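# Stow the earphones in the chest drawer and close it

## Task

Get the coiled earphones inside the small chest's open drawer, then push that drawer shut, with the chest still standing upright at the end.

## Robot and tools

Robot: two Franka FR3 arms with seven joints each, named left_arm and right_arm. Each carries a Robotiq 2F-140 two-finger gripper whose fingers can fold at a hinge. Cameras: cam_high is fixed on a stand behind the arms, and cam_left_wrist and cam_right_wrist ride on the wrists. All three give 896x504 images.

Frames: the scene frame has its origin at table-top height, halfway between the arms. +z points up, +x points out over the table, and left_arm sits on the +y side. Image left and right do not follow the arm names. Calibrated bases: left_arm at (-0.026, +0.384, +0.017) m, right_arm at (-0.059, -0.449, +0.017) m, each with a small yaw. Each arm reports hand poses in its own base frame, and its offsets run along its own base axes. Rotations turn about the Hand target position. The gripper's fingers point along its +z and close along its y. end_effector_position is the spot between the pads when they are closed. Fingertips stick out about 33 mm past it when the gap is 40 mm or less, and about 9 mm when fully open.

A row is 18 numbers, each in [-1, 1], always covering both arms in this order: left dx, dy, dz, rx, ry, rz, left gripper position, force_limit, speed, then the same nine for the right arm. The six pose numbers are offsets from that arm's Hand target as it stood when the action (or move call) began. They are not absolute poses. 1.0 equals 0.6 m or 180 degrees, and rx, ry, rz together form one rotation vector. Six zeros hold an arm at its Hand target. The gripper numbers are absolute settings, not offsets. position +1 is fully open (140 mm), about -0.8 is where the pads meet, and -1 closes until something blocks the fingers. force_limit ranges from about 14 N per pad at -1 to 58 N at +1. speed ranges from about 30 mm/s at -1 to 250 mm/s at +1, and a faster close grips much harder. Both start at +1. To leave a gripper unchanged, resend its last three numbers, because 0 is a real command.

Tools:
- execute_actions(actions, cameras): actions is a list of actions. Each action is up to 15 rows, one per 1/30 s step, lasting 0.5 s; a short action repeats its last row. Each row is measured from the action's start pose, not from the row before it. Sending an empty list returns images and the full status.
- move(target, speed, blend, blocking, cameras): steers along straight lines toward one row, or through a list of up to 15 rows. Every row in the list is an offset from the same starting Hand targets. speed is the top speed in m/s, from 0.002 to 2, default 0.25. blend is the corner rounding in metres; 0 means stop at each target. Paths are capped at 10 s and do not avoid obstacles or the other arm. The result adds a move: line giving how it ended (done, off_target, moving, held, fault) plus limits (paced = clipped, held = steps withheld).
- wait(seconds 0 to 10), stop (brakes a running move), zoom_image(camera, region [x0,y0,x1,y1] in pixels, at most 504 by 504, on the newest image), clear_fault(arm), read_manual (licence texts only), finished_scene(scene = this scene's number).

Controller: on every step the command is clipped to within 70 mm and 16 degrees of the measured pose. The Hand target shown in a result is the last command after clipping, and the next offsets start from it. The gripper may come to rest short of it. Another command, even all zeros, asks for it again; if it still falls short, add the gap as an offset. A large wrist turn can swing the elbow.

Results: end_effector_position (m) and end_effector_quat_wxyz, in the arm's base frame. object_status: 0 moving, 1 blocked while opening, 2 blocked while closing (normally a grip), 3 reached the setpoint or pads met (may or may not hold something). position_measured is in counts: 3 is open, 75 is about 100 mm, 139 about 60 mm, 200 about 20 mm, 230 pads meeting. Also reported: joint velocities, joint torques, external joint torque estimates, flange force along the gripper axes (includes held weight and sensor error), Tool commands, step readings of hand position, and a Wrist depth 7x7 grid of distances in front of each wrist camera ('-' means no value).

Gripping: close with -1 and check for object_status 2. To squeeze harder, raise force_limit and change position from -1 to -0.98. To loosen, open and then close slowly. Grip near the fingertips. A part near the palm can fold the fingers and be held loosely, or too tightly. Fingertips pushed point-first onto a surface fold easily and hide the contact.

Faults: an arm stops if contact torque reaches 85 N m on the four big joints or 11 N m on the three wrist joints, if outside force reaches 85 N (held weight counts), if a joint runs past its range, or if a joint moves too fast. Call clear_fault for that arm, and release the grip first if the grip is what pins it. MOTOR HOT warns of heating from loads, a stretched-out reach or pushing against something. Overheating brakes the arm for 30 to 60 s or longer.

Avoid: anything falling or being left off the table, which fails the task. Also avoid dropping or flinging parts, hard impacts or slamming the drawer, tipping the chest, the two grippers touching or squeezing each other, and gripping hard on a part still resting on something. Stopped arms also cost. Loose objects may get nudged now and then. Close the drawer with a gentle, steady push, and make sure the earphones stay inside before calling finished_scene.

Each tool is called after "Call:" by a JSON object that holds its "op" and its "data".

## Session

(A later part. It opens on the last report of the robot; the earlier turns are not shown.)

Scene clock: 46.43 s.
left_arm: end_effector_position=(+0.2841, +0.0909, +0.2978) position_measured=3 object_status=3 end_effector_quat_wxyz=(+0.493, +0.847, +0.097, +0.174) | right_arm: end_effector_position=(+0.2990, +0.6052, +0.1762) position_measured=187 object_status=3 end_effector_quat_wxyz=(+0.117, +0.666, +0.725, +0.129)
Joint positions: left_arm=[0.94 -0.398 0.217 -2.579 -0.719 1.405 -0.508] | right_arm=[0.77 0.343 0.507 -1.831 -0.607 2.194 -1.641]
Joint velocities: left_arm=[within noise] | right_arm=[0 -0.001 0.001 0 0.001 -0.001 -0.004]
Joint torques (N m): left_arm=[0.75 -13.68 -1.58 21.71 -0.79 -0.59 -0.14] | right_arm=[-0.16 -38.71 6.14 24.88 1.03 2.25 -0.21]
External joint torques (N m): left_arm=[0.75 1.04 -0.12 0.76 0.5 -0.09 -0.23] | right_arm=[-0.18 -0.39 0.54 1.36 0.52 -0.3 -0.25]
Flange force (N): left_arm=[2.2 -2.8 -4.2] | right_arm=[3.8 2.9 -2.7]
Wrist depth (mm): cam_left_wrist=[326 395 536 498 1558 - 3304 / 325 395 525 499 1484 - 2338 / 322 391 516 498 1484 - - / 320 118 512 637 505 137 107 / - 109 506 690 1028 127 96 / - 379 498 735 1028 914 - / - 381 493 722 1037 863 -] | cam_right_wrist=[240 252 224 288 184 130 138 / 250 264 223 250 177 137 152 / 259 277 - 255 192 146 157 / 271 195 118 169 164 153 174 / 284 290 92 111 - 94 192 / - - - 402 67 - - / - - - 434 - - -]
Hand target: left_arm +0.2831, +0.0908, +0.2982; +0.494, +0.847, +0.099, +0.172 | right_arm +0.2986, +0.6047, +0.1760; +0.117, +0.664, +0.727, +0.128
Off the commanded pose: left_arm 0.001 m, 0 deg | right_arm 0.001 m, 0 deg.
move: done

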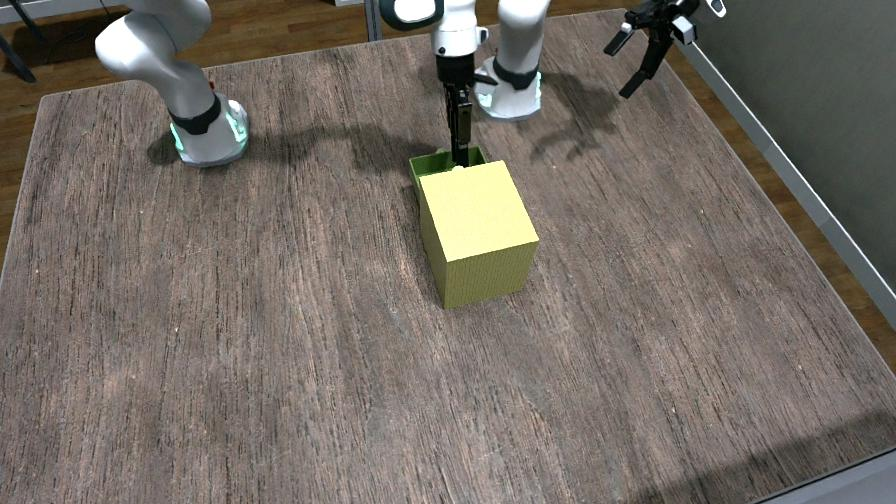

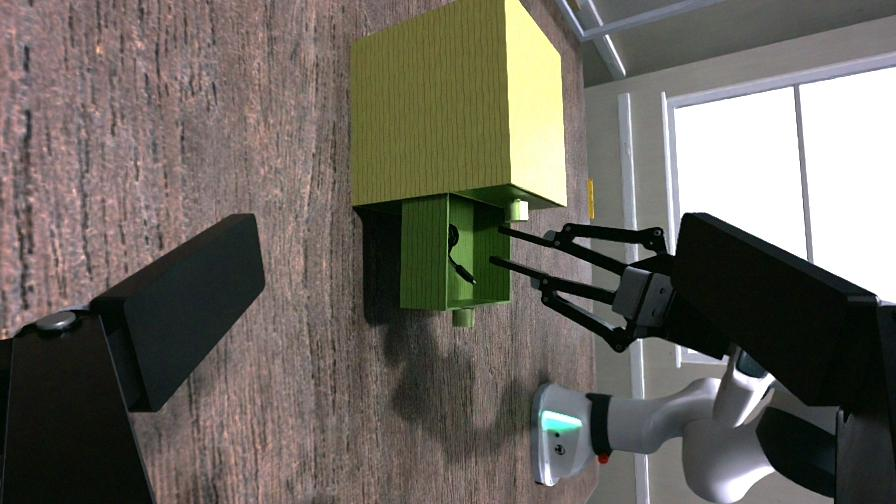

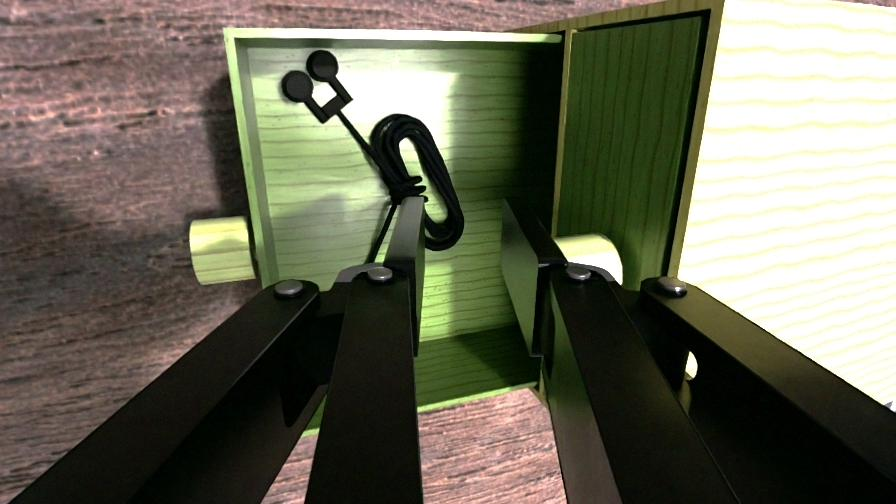

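Call:
{"op": "move", "data": {"target": [[0,0,0,0,0,0,1,1,1,0,0,0.2067,0,0,0,-0.46,-1,-1],[0,0,0,0,0,0,1,1,1,-0.2518,-0.0462,0.2067,0.2145,-0.0237,-0.4522,-1,-1,0]], "blend": [0.03,0], "speed": [0.25,0.6], "cameras": ["all"]}}

Scene clock: 54.50 s.
left_arm: end_effector_position=(+0.2841, +0.0909, +0.2978) position_measured=3 object_status=3 end_effector_quat_wxyz=(+0.493, +0.847, +0.097, +0.174) | right_arm: end_effector_position=(+0.1480, +0.5769, +0.3000) position_measured=233 object_status=3 end_effector_quat_wxyz=(-0.013, +0.965, +0.048, +0.257)
Joint positions: left_arm=[0.94 -0.398 0.217 -2.579 -0.719 1.405 -0.508] | right_arm=[0.913 0.021 0.649 -1.936 -0.577 1.951 0.112]
Joint torques (N m): left_arm=[0.69 -13.65 -1.64 21.7 -0.79 -0.61 -0.11] | right_arm=[1.08 -26.54 0.83 26.33 -0.26 1.8 0.27]
External joint torques (N m): left_arm=[0.69 1.07 -0.19 0.71 0.51 -0.11 -0.21] | right_arm=[1.05 0.01 0.39 1.84 -0.14 -0.26 0.26]
Flange force (N): left_arm=[2.3 -2.8 -4.1] | right_arm=[0.3 -9.3 -3.4]
Wrist depth (mm): cam_left_wrist=[326 398 531 500 1588 - - / 323 393 500 486 - - - / 321 388 521 499 542 - - / 320 118 513 629 1297 136 100 / - 109 504 742 1197 120 96 / - 384 503 729 1016 465 - / - 378 495 716 1003 416 -] | cam_right_wrist=[499 504 505 438 506 507 513 / 488 489 490 411 491 495 497 / 473 475 473 404 478 485 486 / 461 463 467 123 469 472 474 / 449 455 - 88 88 461 462 / 442 - - - 70 - 450 / - - - - - - -]
Hand target: left_arm +0.2831, +0.0908, +0.2982; +0.494, +0.847, +0.099, +0.172 | right_arm +0.1475, +0.5770, +0.3000; -0.013, +0.965, +0.046, +0.258
Off the commanded pose: left_arm 0.001 m, 0 deg | right_arm 0.001 m, 0 deg.
move: done; limits=paced

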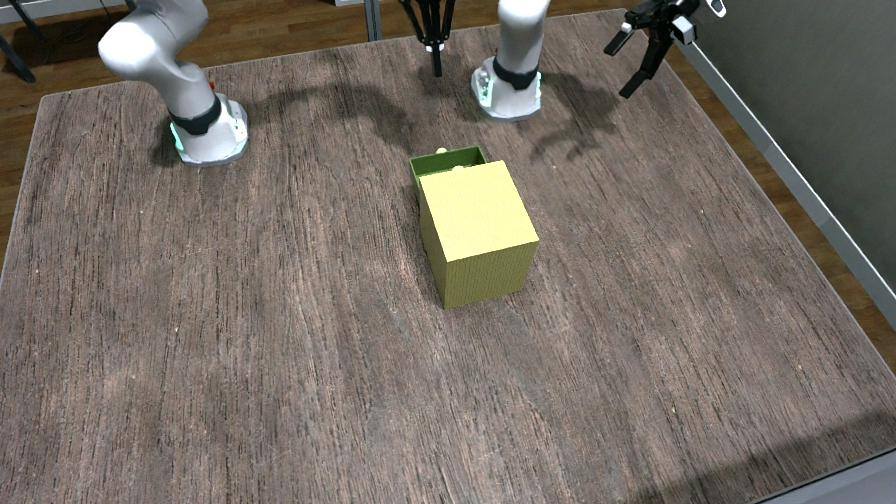

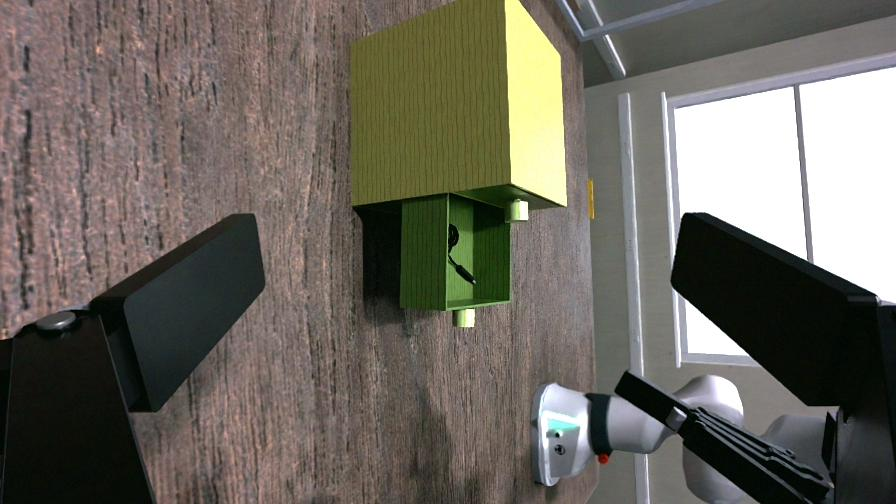

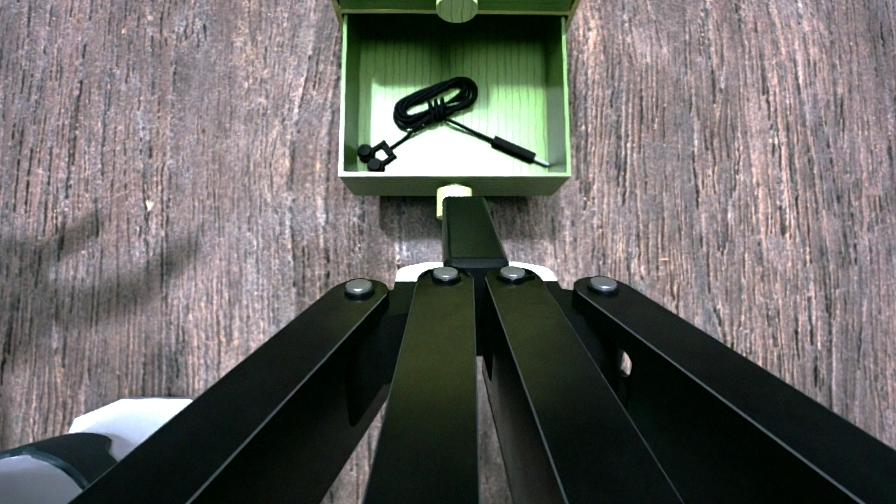

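Call:
{"op": "move", "data": {"target": [[0,0,0,0,0,0,1,1,1,0,0,-0.3307,0,0,0,-1,-1,0],[0,0,0,0,0,0,1,1,1,0.0415,0.004,-0.3307,0,0,0,-1,-1,0]], "blend": [0.01,0], "speed": [0.25,0.1], "cameras": ["cam_left_wrist","cam_right_wrist"]}}

Scene clock: 57.30 s.
left_arm: end_effector_position=(+0.2841, +0.0909, +0.2978) position_measured=3 object_status=3 end_effector_quat_wxyz=(+0.493, +0.847, +0.097, +0.174) | right_arm: end_effector_position=(+0.1725, +0.5784, +0.1018) position_measured=233 object_status=3 end_effector_quat_wxyz=(-0.011, +0.965, +0.048, +0.258)
Joint positions: left_arm=[0.94 -0.398 0.217 -2.579 -0.719 1.405 -0.508] | right_arm=[0.949 0.315 0.555 -2.1 -0.921 2.238 0.444]
Joint velocities: left_arm=[within noise] | right_arm=[0 -0.001 -0.001 0 -0.001 0.001 0.006]
Joint torques (N m): left_arm=[0.75 -13.65 -1.58 21.66 -0.8 -0.6 -0.08] | right_arm=[1.05 -33.86 5.01 22.15 0.07 1.94 0.23]
External joint torques (N m): left_arm=[0.74 1.15 -0.13 0.62 0.5 -0.11 -0.17] | right_arm=[0.91 -0.16 -0.33 1.58 -0.14 0.33 0.22]
Flange force (N): left_arm=[2.1 -3.1 -4.1] | right_arm=[-0.6 -6.0 1.2]
Wrist depth (mm): cam_left_wrist=[326 396 527 498 1578 - - / 325 396 508 493 - - 2915 / 323 391 519 517 1588 - 2503 / 318 118 513 - 1264 136 2664 / - 109 506 685 1233 120 96 / - 381 498 683 554 953 - / - 378 494 710 459 419 -] | cam_right_wrist=[282 280 - 207 156 155 292 / 274 274 276 - 204 280 284 / 265 267 268 269 271 275 276 / 259 260 262 123 264 266 268 / 252 255 - 88 88 261 261 / 247 - - - 70 - 256 / - - - - - - -]
Hand target: left_arm +0.2831, +0.0908, +0.2982; +0.494, +0.847, +0.099, +0.172 | right_arm +0.1724, +0.5794, +0.1016; -0.013, +0.965, +0.046, +0.258
Off the commanded pose: left_arm 0.001 m, 0 deg | right_arm 0.001 m, 0 deg.
move: done
Images, in order (width x height): cam_left_wrist 896x504, cam_right_wrist 896x504.

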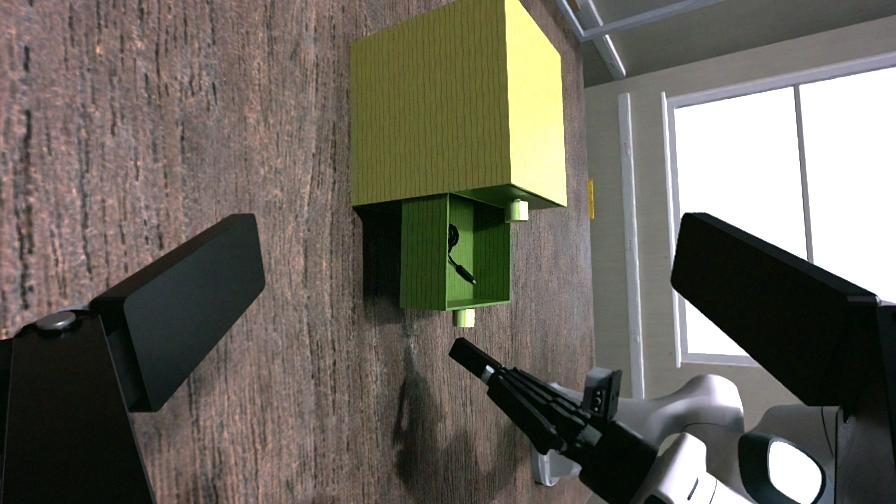

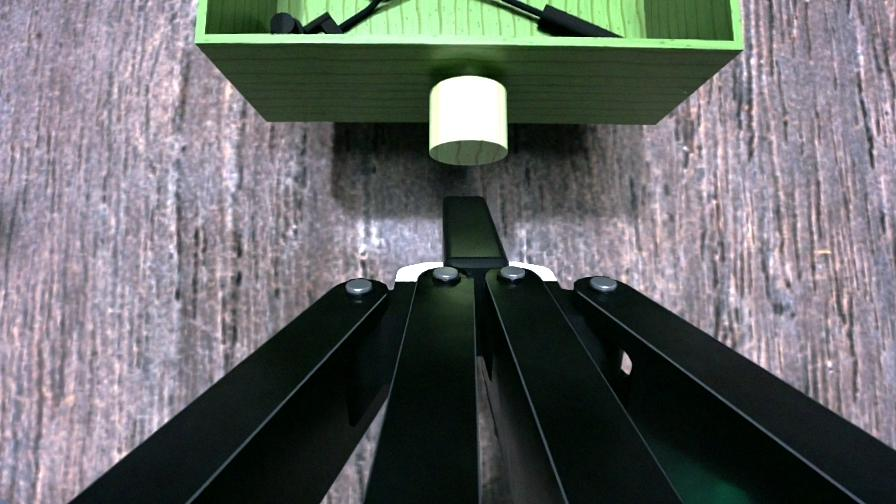

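Call:
{"op": "move", "data": {"target": [[0,0,0,0,0,0,1,1,1,0.0332,0.0032,0,0,0,0,-1,-1,0],[0,0,0,0,0,0,1,1,1,0.1908,0.0184,0,0,0,0,-1,-1,0]], "blend": [0.01,0], "speed": [0.04,0.07], "cameras": ["all"]}}

Scene clock: 60.77 s.
left_arm: end_effector_position=(+0.2841, +0.0909, +0.2978) position_measured=3 object_status=3 end_effector_quat_wxyz=(+0.493, +0.847, +0.097, +0.174) | right_arm: end_effector_position=(+0.2864, +0.5893, +0.1015) position_measured=233 object_status=3 end_effector_quat_wxyz=(-0.013, +0.965, +0.042, +0.258)
Joint positions: left_arm=[0.94 -0.398 0.217 -2.579 -0.719 1.405 -0.508] | right_arm=[0.82 0.393 0.493 -1.998 -0.973 2.307 0.3]
Joint velocities: left_arm=[within noise] | right_arm=[-0.001 0.001 0 0 0.001 0 -0.005]
Joint torques (N m): left_arm=[0.75 -13.66 -1.59 21.72 -0.8 -0.6 -0.12] | right_arm=[-0.36 -37.47 6.26 22.77 0.1 2.14 -0.26]
External joint torques (N m): left_arm=[0.68 1.15 -0.2 0.74 0.48 -0.11 -0.22] | right_arm=[-0.34 0.08 0.25 1.68 -0.21 0.33 -0.28]
Flange force (N): left_arm=[2.5 -3.0 -4.2] | right_arm=[2.5 -5.4 1.4]
Wrist depth (mm): cam_left_wrist=[327 398 531 496 2723 2816 - / 326 395 523 493 - 4272 - / 321 391 514 499 2848 - 2453 / 320 119 519 663 1318 137 107 / - 109 504 740 477 128 96 / - 381 500 737 995 399 - / - 379 495 716 999 397 -] | cam_right_wrist=[282 147 197 - - 173 289 / 274 273 - - - 280 281 / 266 267 267 152 269 271 273 / 259 260 262 123 263 265 266 / 252 254 - 88 88 259 259 / 247 - - - 70 - 253 / - - - - - - -]
Hand target: left_arm +0.2831, +0.0908, +0.2982; +0.494, +0.847, +0.099, +0.172 | right_arm +0.2869, +0.5905, +0.1016; -0.013, +0.965, +0.046, +0.258
Off the commanded pose: left_arm 0.001 m, 0 deg | right_arm 0.001 m, 0 deg.
move: done

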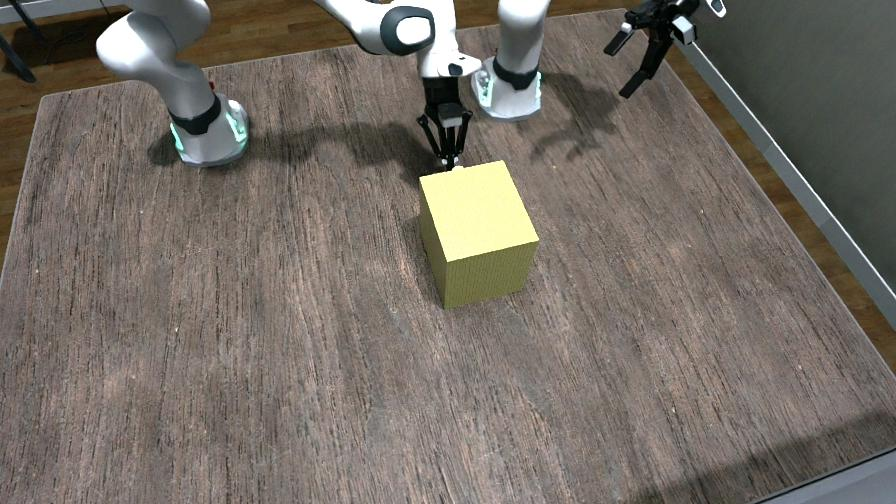

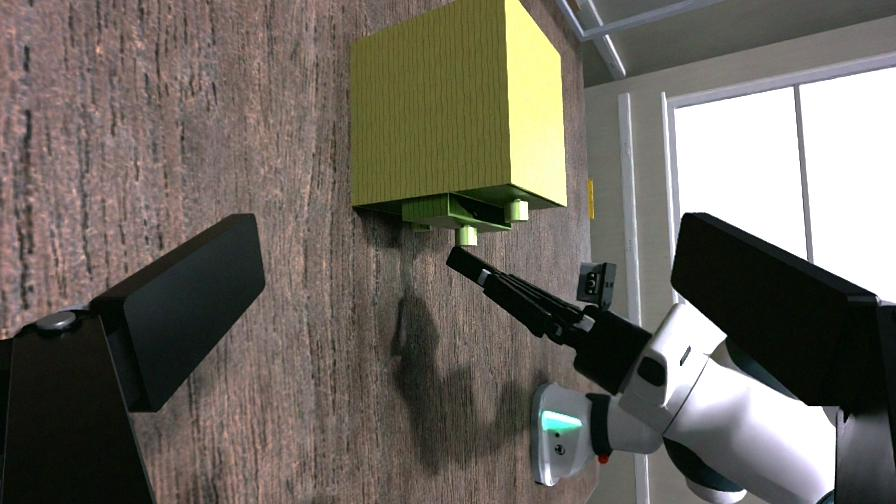

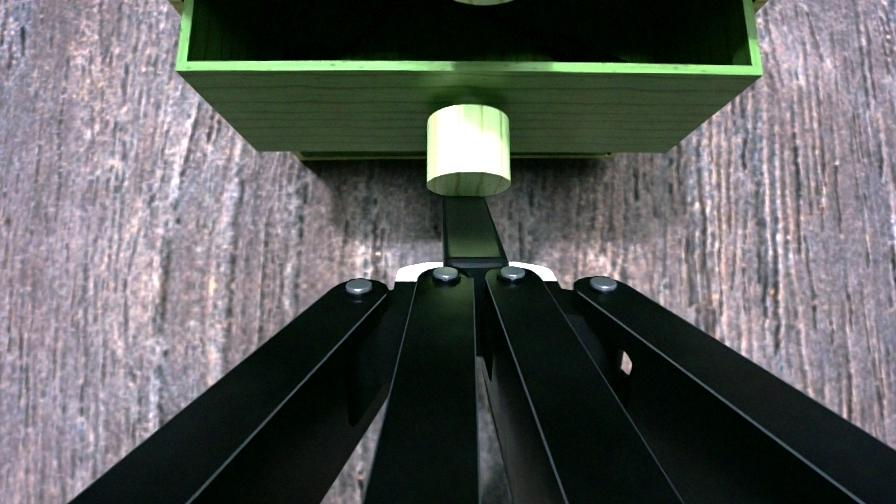

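Call:
{"op": "move", "data": {"target": [0,0,0,0,0,0,1,1,1,0.0332,0.0032,0,0,0,0,-1,-1,0], "speed": 0.05, "cameras": ["cam_left_wrist","cam_right_wrist"]}}

Call:
{"op": "zoom_image", "data": {"camera": "cam_left_wrist", "region": [330, 150, 590, 296]}}

Scene clock: 62.20 s.
left_arm: end_effector_position=(+0.2841, +0.0909, +0.2978) position_measured=3 object_status=3 end_effector_quat_wxyz=(+0.493, +0.847, +0.097, +0.174) | right_arm: end_effector_position=(+0.3055, +0.5917, +0.1016) position_measured=233 object_status=3 end_effector_quat_wxyz=(-0.013, +0.965, +0.043, +0.258)
Joint positions: left_arm=[0.94 -0.398 0.217 -2.579 -0.719 1.405 -0.508] | right_arm=[0.8 0.412 0.485 -1.971 -0.979 2.315 0.271]
Joint velocities: left_arm=[within noise] | right_arm=[0 0.001 -0.001 -0.001 0.001 0 -0.007]
Joint torques (N m): left_arm=[0.73 -13.62 -1.62 21.67 -0.79 -0.6 -0.1] | right_arm=[-0.37 -38.23 6.17 22.91 0.12 2.15 -0.22]
External joint torques (N m): left_arm=[0.71 1.13 -0.19 0.71 0.5 -0.1 -0.19] | right_arm=[-0.33 0.04 -0.04 1.78 -0.21 0.29 -0.24]
Flange force (N): left_arm=[2.4 -3.0 -4.2] | right_arm=[2.8 -5.7 1.8]
Wrist depth (mm): cam_left_wrist=[327 398 533 501 2383 - 3137 / 324 394 524 496 - - - / 321 391 521 496 - - - / 319 118 514 664 1304 137 - / - 109 508 742 468 128 96 / - 382 499 725 976 401 - / - 379 500 720 1016 497 -] | cam_right_wrist=[280 120 120 86 122 121 287 / 274 274 - 147 167 277 282 / 266 266 265 151 268 272 273 / 260 260 262 124 264 265 265 / 252 255 - 88 88 259 258 / 247 - - - 70 - 253 / - - - - - - -]
Hand target: left_arm +0.2831, +0.0908, +0.2982; +0.494, +0.847, +0.099, +0.172 | right_arm +0.3068, +0.5924, +0.1016; -0.013, +0.965, +0.046, +0.258
Off the commanded pose: left_arm 0.001 m, 0 deg | right_arm 0.001 m, 0 deg.
move: done
Images, in order (width x height): cam_left_wrist 896x504, cam_right_wrist 896x504.

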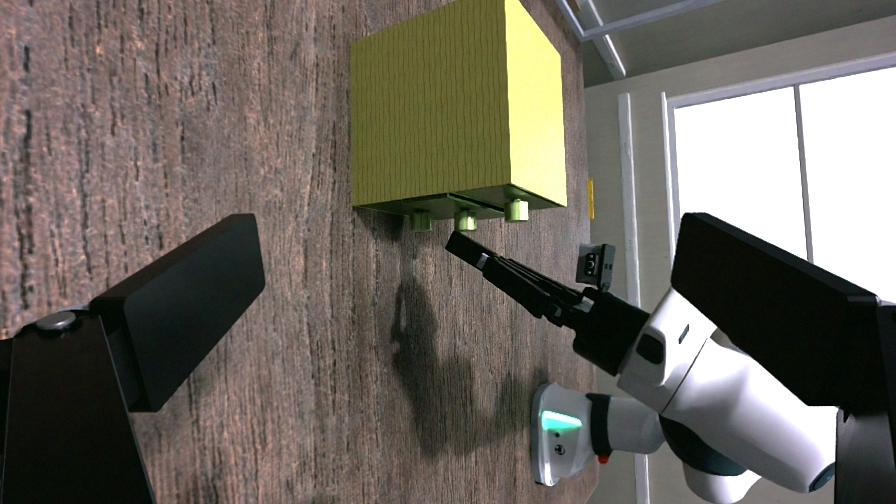

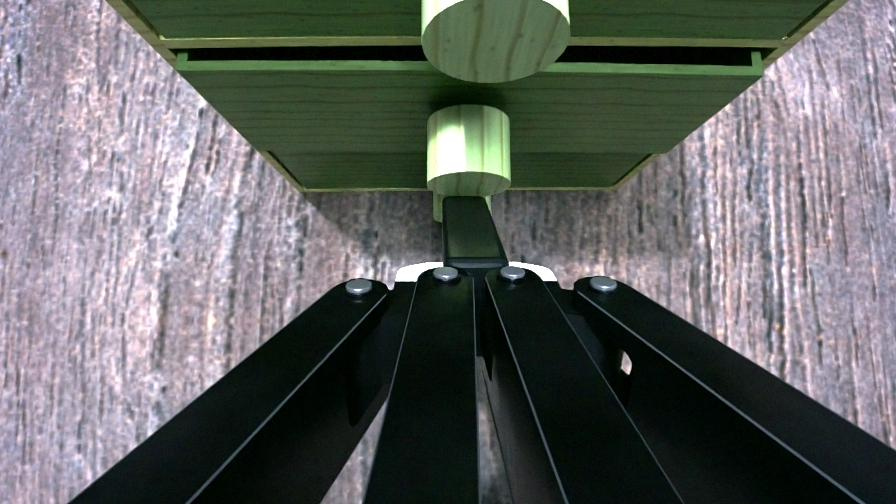

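Scaled by 1.938 from the camera's 896x504 image, which has a finer 1280x720 frame.

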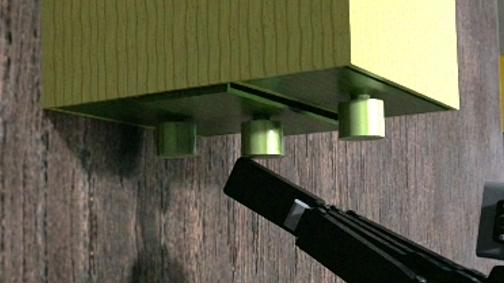

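Call:
{"op": "move", "data": {"target": [0,0,0,0,0,0,1,1,1,0.0083,0.0008,0,0,0,0,-1,-1,0], "speed": 0.04, "cameras": ["cam_left_wrist","cam_right_wrist"]}}

Call:
{"op": "zoom_image", "data": {"camera": "cam_left_wrist", "region": [330, 150, 590, 296]}}

Call:
{"op": "zoom_image", "data": {"camera": "cam_right_wrist", "region": [130, 0, 830, 230]}}

Scene clock: 63.23 s.
left_arm: end_effector_position=(+0.2841, +0.0909, +0.2978) position_measured=3 object_status=3 end_effector_quat_wxyz=(+0.493, +0.847, +0.097, +0.174) | right_arm: end_effector_position=(+0.3095, +0.5928, +0.1016) position_measured=233 object_status=3 end_effector_quat_wxyz=(-0.013, +0.965, +0.043, +0.258)
Joint positions: left_arm=[0.94 -0.398 0.217 -2.579 -0.719 1.405 -0.508] | right_arm=[0.795 0.417 0.485 -1.964 -0.98 2.317 0.264]
Joint velocities: left_arm=[within noise] | right_arm=[-0.001 0.001 0 0.001 -0.002 0 -0.004]
Joint torques (N m): left_arm=[0.75 -13.66 -1.53 21.7 -0.8 -0.62 -0.1] | right_arm=[-0.57 -38.69 6.06 22.55 0.01 2.1 -0.32]
External joint torques (N m): left_arm=[0.81 1.05 -0.01 0.74 0.5 -0.11 -0.19] | right_arm=[-0.28 -0.14 -0.03 1.32 -0.32 0.26 -0.34]
Flange force (N): left_arm=[2.0 -2.9 -4.4] | right_arm=[2.4 -3.7 1.2]
Wrist depth (mm): cam_left_wrist=[326 398 528 511 1609 2753 2693 / 324 394 529 490 1475 3177 3097 / 323 389 517 489 1392 3022 2723 / 317 118 515 708 1251 136 2950 / - 109 507 749 459 128 96 / - 380 502 720 1003 402 - / - 379 493 729 1024 498 -] | cam_right_wrist=[279 119 115 83 115 115 285 / 274 270 - 148 - 166 280 / 266 267 236 215 264 272 273 / 260 261 262 124 263 264 266 / 253 255 - 88 88 258 259 / 247 - - - 70 - 253 / - - - - - - -]
Hand target: left_arm +0.2831, +0.0908, +0.2982; +0.494, +0.847, +0.099, +0.172 | right_arm +0.3118, +0.5929, +0.1016; -0.013, +0.965, +0.046, +0.258
Off the commanded pose: left_arm 0.001 m, 0 deg | right_arm 0.002 m, 0 deg.
move: done
Images, in order (width x height): cam_left_wrist 896x504, cam_right_wrist 896x504.

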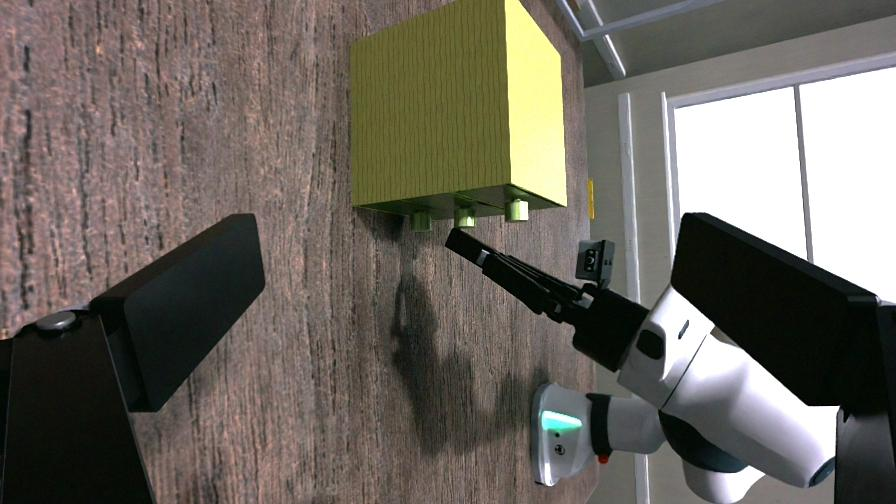

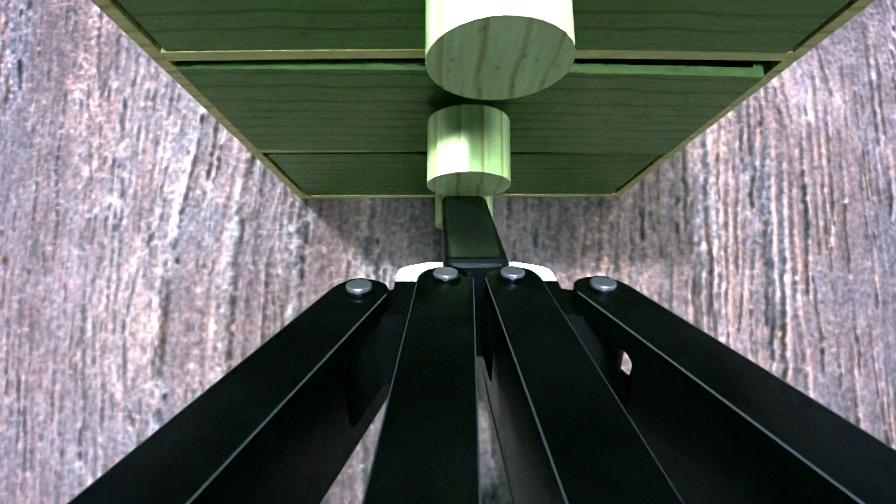

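Scaled by 1.938 from the camera's 896x504 image, which has a finer 1280x720 frame.

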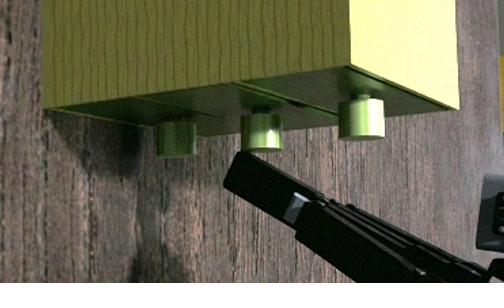

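Region (130, 0, 830, 230) is 700x230 pixels. A region can be at most 504 by 504 pixels.

Call:
{"op": "zoom_image", "data": {"camera": "cam_right_wrist", "region": [400, 0, 880, 230]}}

Call:
{"op": "move", "data": {"target": [0,0,0,0,0,0,1,1,1,0.0050,0.0005,0,0,0,0,-1,-1,0], "speed": 0.04, "cameras": ["cam_left_wrist","cam_right_wrist"]}}

Call:
{"op": "zoom_image", "data": {"camera": "cam_left_wrist", "region": [330, 150, 590, 296]}}

Call:
{"op": "zoom_image", "data": {"camera": "cam_right_wrist", "region": [400, 0, 880, 230]}}

Scaled by 1.050 from the camera's 896x504 image, which has a finer 1280x720 frame.

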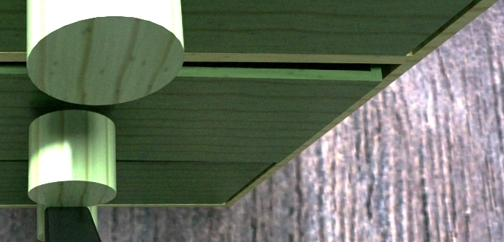

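Scene clock: 64.30 s.
left_arm: end_effector_position=(+0.2841, +0.0909, +0.2978) position_measured=3 object_status=3 end_effector_quat_wxyz=(+0.493, +0.847, +0.097, +0.174) | right_arm: end_effector_position=(+0.3114, +0.5932, +0.1014) position_measured=233 object_status=3 end_effector_quat_wxyz=(-0.013, +0.965, +0.044, +0.257)
Joint positions: left_arm=[0.94 -0.398 0.217 -2.579 -0.719 1.405 -0.508] | right_arm=[0.793 0.42 0.485 -1.96 -0.98 2.317 0.259]
Joint velocities: left_arm=[within noise] | right_arm=[-0.001 0.001 0 0.001 0 0.001 -0.004]
Joint torques (N m): left_arm=[0.74 -13.68 -1.63 21.69 -0.78 -0.61 -0.08] | right_arm=[-1.17 -38.46 5.58 23.45 -0.09 2.18 -0.3]
External joint torques (N m): left_arm=[0.73 1.02 -0.19 0.74 0.51 -0.11 -0.17] | right_arm=[-1.19 0.09 -0.81 2.34 -0.43 0.31 -0.31]
Flange force (N): left_arm=[2.2 -2.8 -4.1] | right_arm=[4.5 -6.7 3.3]
Wrist depth (mm): cam_left_wrist=[326 397 528 499 1511 2383 - / 323 393 500 - - - 2636 / 324 392 517 500 1511 - - / 317 118 513 666 1153 136 - / - 109 508 749 461 128 96 / - 381 502 729 1024 403 - / - 378 494 716 1032 818 -] | cam_right_wrist=[279 116 117 85 112 118 131 / 273 272 147 145 147 167 281 / 266 266 254 151 233 272 273 / 259 259 262 123 263 264 265 / 252 254 - 88 88 259 258 / 247 - - - 70 - 253 / - - - - - - -]
Hand target: left_arm +0.2831, +0.0908, +0.2982; +0.494, +0.847, +0.099, +0.172 | right_arm +0.3148, +0.5932, +0.1016; -0.013, +0.965, +0.046, +0.258
Off the commanded pose: left_arm 0.001 m, 0 deg | right_arm 0.003 m, 0 deg.
move: done
Images, in order (width x height): cam_left_wrist 896x504, cam_right_wrist 896x504.

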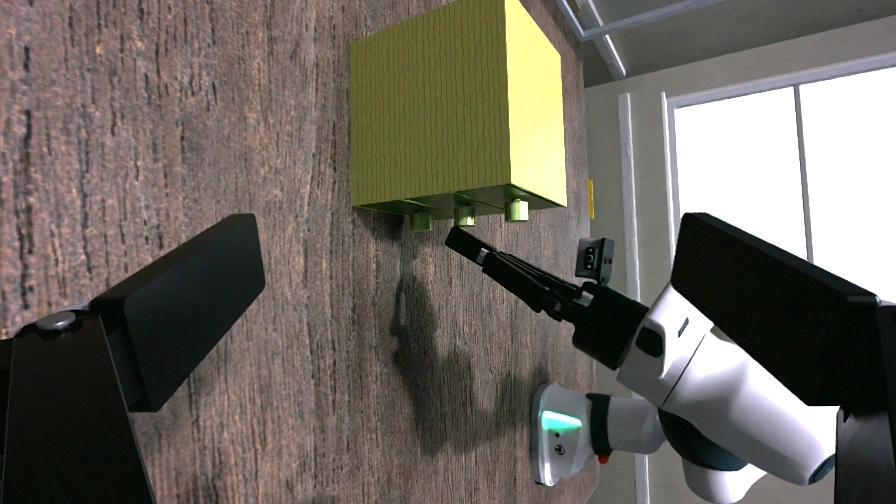

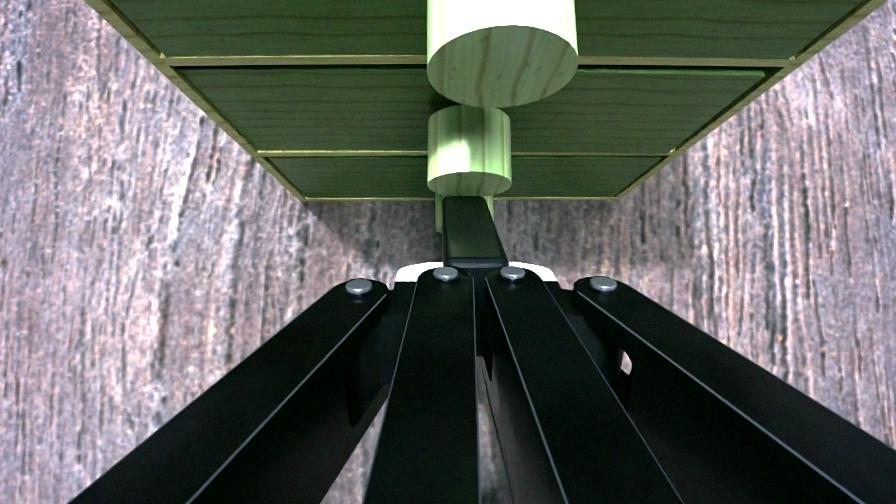

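Scaled by 1.938 from the camera's 896x504 image, which has a finer 1280x720 frame.

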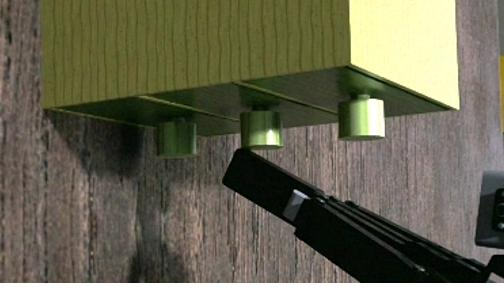

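Scaled by 1.050 from the camera's 896x504 image, which has a finer 1280x720 frame.

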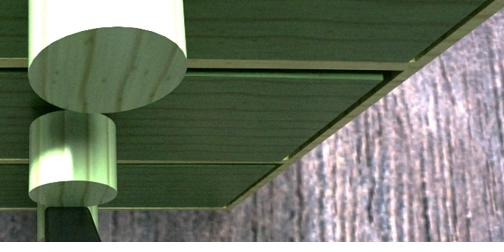

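Call:
{"op": "move", "data": {"target": [0,0,0,0,0,0,1,1,1,0.0042,0.0004,0,0,0,0,-1,-1,0], "speed": 0.03, "cameras": ["cam_left_wrist","cam_right_wrist"]}}

Call:
{"op": "zoom_image", "data": {"camera": "cam_left_wrist", "region": [330, 150, 590, 296]}}

Call:
{"op": "zoom_image", "data": {"camera": "cam_right_wrist", "region": [400, 0, 880, 230]}}

Scene clock: 65.43 s.
left_arm: end_effector_position=(+0.2841, +0.0909, +0.2978) position_measured=3 object_status=3 end_effector_quat_wxyz=(+0.493, +0.847, +0.097, +0.174) | right_arm: end_effector_position=(+0.3124, +0.5934, +0.1010) position_measured=233 object_status=3 end_effector_quat_wxyz=(-0.013, +0.965, +0.045, +0.257)
Joint positions: left_arm=[0.94 -0.398 0.217 -2.579 -0.719 1.405 -0.508] | right_arm=[0.792 0.423 0.485 -1.958 -0.98 2.318 0.255]
Joint velocities: left_arm=[within noise] | right_arm=[0.002 0 0.002 0 -0.002 0 -0.005]
Joint torques (N m): left_arm=[0.75 -13.64 -1.6 21.73 -0.8 -0.6 -0.12] | right_arm=[-1.74 -38.27 4.35 23.96 -0.23 2.31 -0.35]
External joint torques (N m): left_arm=[0.66 1.14 -0.23 0.7 0.49 -0.11 -0.21] | right_arm=[-1.81 0.58 -2.16 2.66 -0.57 0.41 -0.36]
Flange force (N): left_arm=[2.5 -3.0 -4.1] | right_arm=[5.6 -8.0 6.2]
Wrist depth (mm): cam_left_wrist=[326 397 525 498 1325 - - / 325 393 523 492 - - - / 322 391 518 499 1475 3540 - / 319 118 515 668 1137 137 - / - 109 502 737 462 128 96 / - 381 498 727 1028 406 - / - 378 498 720 1024 503 -] | cam_right_wrist=[278 115 116 83 111 122 122 / 272 270 - 143 99 - 280 / 265 266 251 150 229 270 273 / 258 260 260 124 262 265 265 / 252 254 - 88 88 258 258 / 246 - - - 70 - 253 / - - - - - - -]
Hand target: left_arm +0.2831, +0.0908, +0.2982; +0.494, +0.847, +0.099, +0.172 | right_arm +0.3173, +0.5934, +0.1016; -0.013, +0.965, +0.046, +0.258
Off the commanded pose: left_arm 0.001 m, 0 deg | right_arm 0.005 m, 0 deg.
move: off_target (right_arm)
Images, in order (width x height): cam_left_wrist 896x504, cam_right_wrist 896x504.

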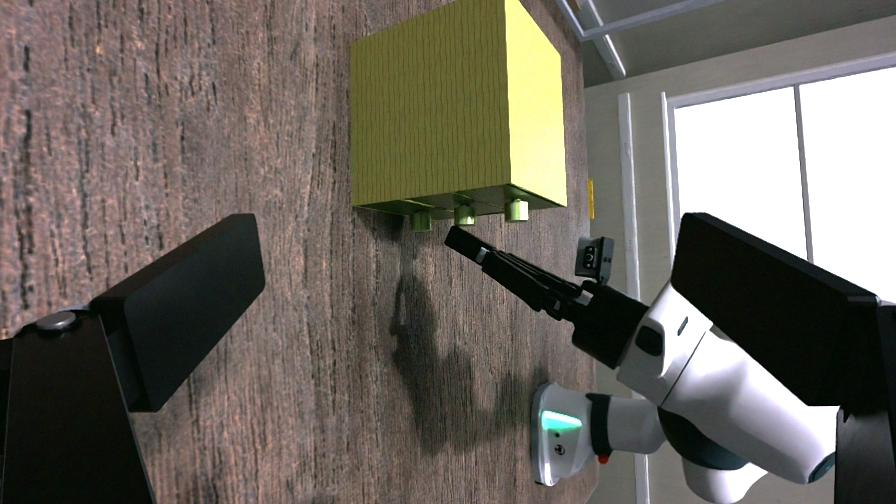

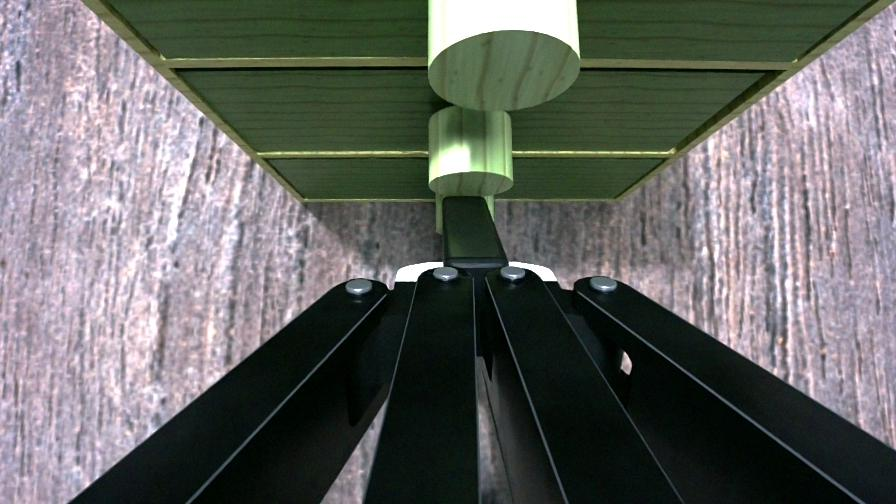

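Scaled by 1.938 from the camera's 896x504 image, which has a finer 1280x720 frame.

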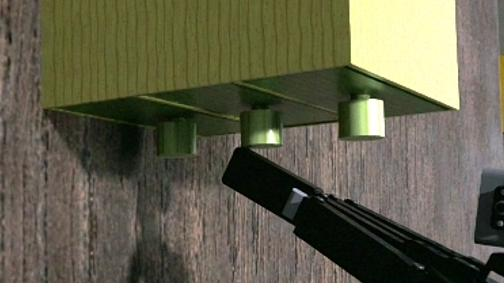

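Scaled by 1.050 from the camera's 896x504 image, which has a finer 1280x720 frame.

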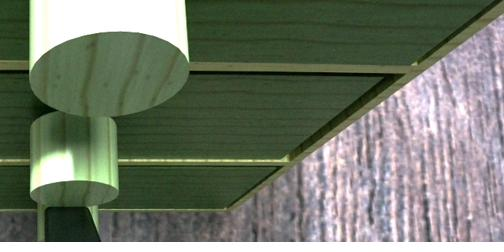

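Call:
{"op": "move", "data": {"target": [0,0,0,0,0,0,1,1,1,-0.1417,-0.0136,0,0,0,0,-1,-1,0], "speed": 0.2, "cameras": ["all"]}}

Call:
{"op": "zoom_image", "data": {"camera": "cam_left_wrist", "region": [330, 150, 590, 296]}}

Call:
{"op": "zoom_image", "data": {"camera": "cam_right_wrist", "region": [210, 0, 714, 230]}}

Scene clock: 67.40 s.
left_arm: end_effector_position=(+0.2841, +0.0909, +0.2978) position_measured=3 object_status=3 end_effector_quat_wxyz=(+0.493, +0.847, +0.097, +0.174) | right_arm: end_effector_position=(+0.2320, +0.5861, +0.1010) position_measured=233 object_status=3 end_effector_quat_wxyz=(-0.013, +0.965, +0.050, +0.258)
Joint positions: left_arm=[0.94 -0.398 0.217 -2.579 -0.719 1.405 -0.508] | right_arm=[0.872 0.353 0.527 -2.055 -0.958 2.282 0.365]
Joint velocities: left_arm=[within noise] | right_arm=[-0.002 -0.001 -0.001 0 0 0 0.006]
Joint torques (N m): left_arm=[0.74 -13.69 -1.63 21.73 -0.8 -0.61 -0.08] | right_arm=[1.01 -36.72 5.71 21.51 0.76 1.46 0.17]
External joint torques (N m): left_arm=[0.74 1.09 -0.17 0.75 0.5 -0.11 -0.17] | right_arm=[0.82 -1.22 -0.15 0.72 0.48 -0.28 0.16]
Flange force (N): left_arm=[2.3 -3.0 -4.3] | right_arm=[0.1 -0.8 -3.0]
Wrist depth (mm): cam_left_wrist=[326 397 532 491 1578 - - / 323 391 523 489 1392 3872 - / 322 392 514 505 1484 - - / 319 118 513 755 1304 137 - / - 109 508 652 1251 120 96 / - 378 503 744 457 419 - / - 378 493 714 1011 398 -] | cam_right_wrist=[280 282 273 235 245 288 289 / 272 274 276 277 279 280 281 / 265 266 267 270 271 272 274 / 259 260 262 123 263 265 266 / 252 254 - 88 88 258 259 / 247 - - - 70 - 254 / - - - - - - -]
Hand target: left_arm +0.2831, +0.0908, +0.2982; +0.494, +0.847, +0.099, +0.172 | right_arm +0.2323, +0.5852, +0.1016; -0.013, +0.965, +0.046, +0.258
Off the commanded pose: left_arm 0.001 m, 0 deg | right_arm 0.001 m, 0 deg.
move: done

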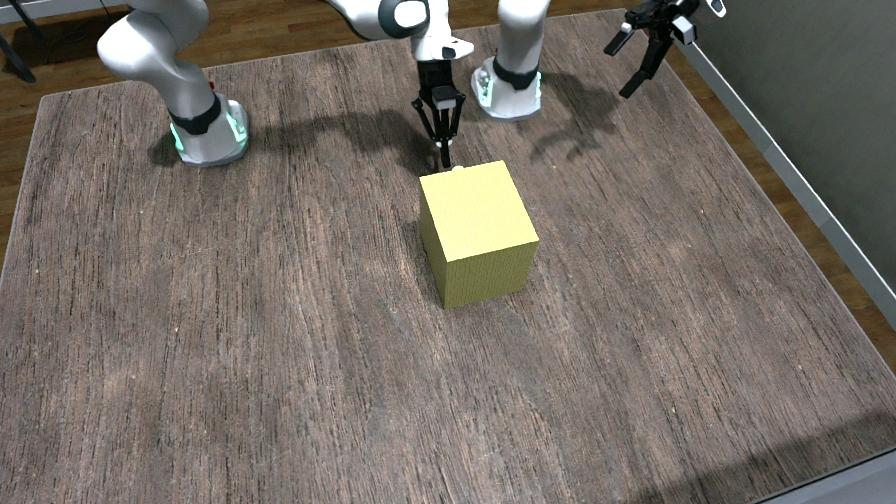

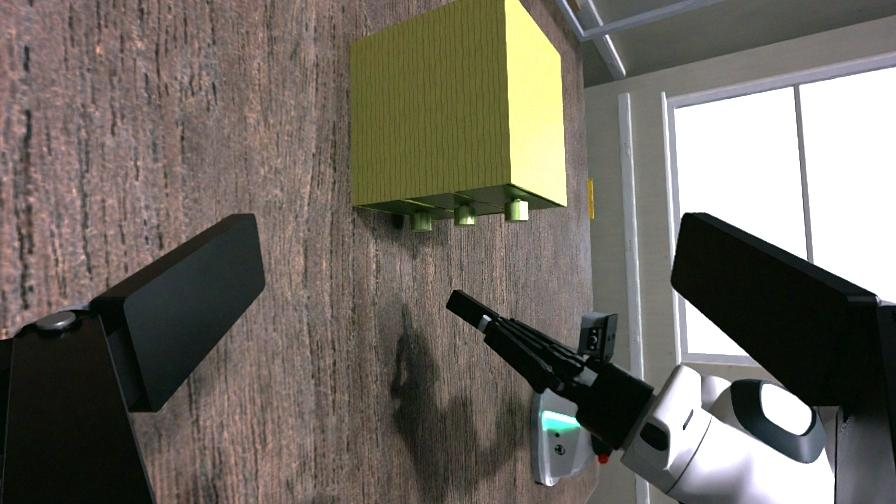

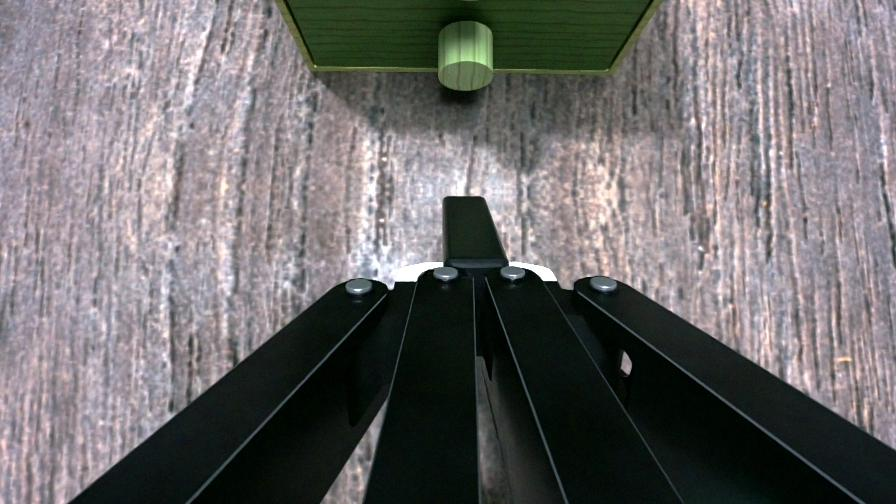

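Scaled by 1.938 from the camera's 896x504 image, which has a finer 1280x720 frame.

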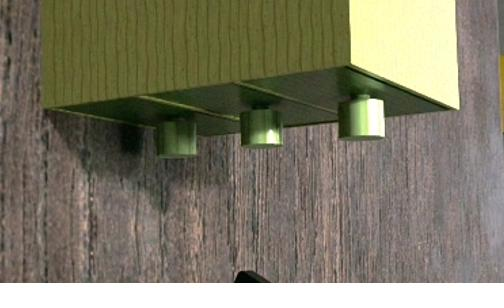

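Scaled by 1.000.

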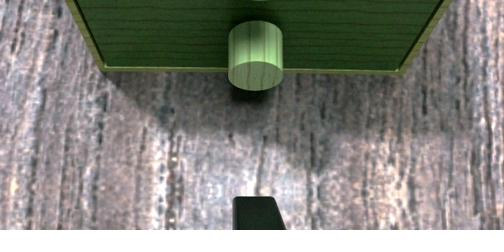

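Call:
{"op": "finished_scene", "data": {"scene": 2}}

The scene is finished: the task was done.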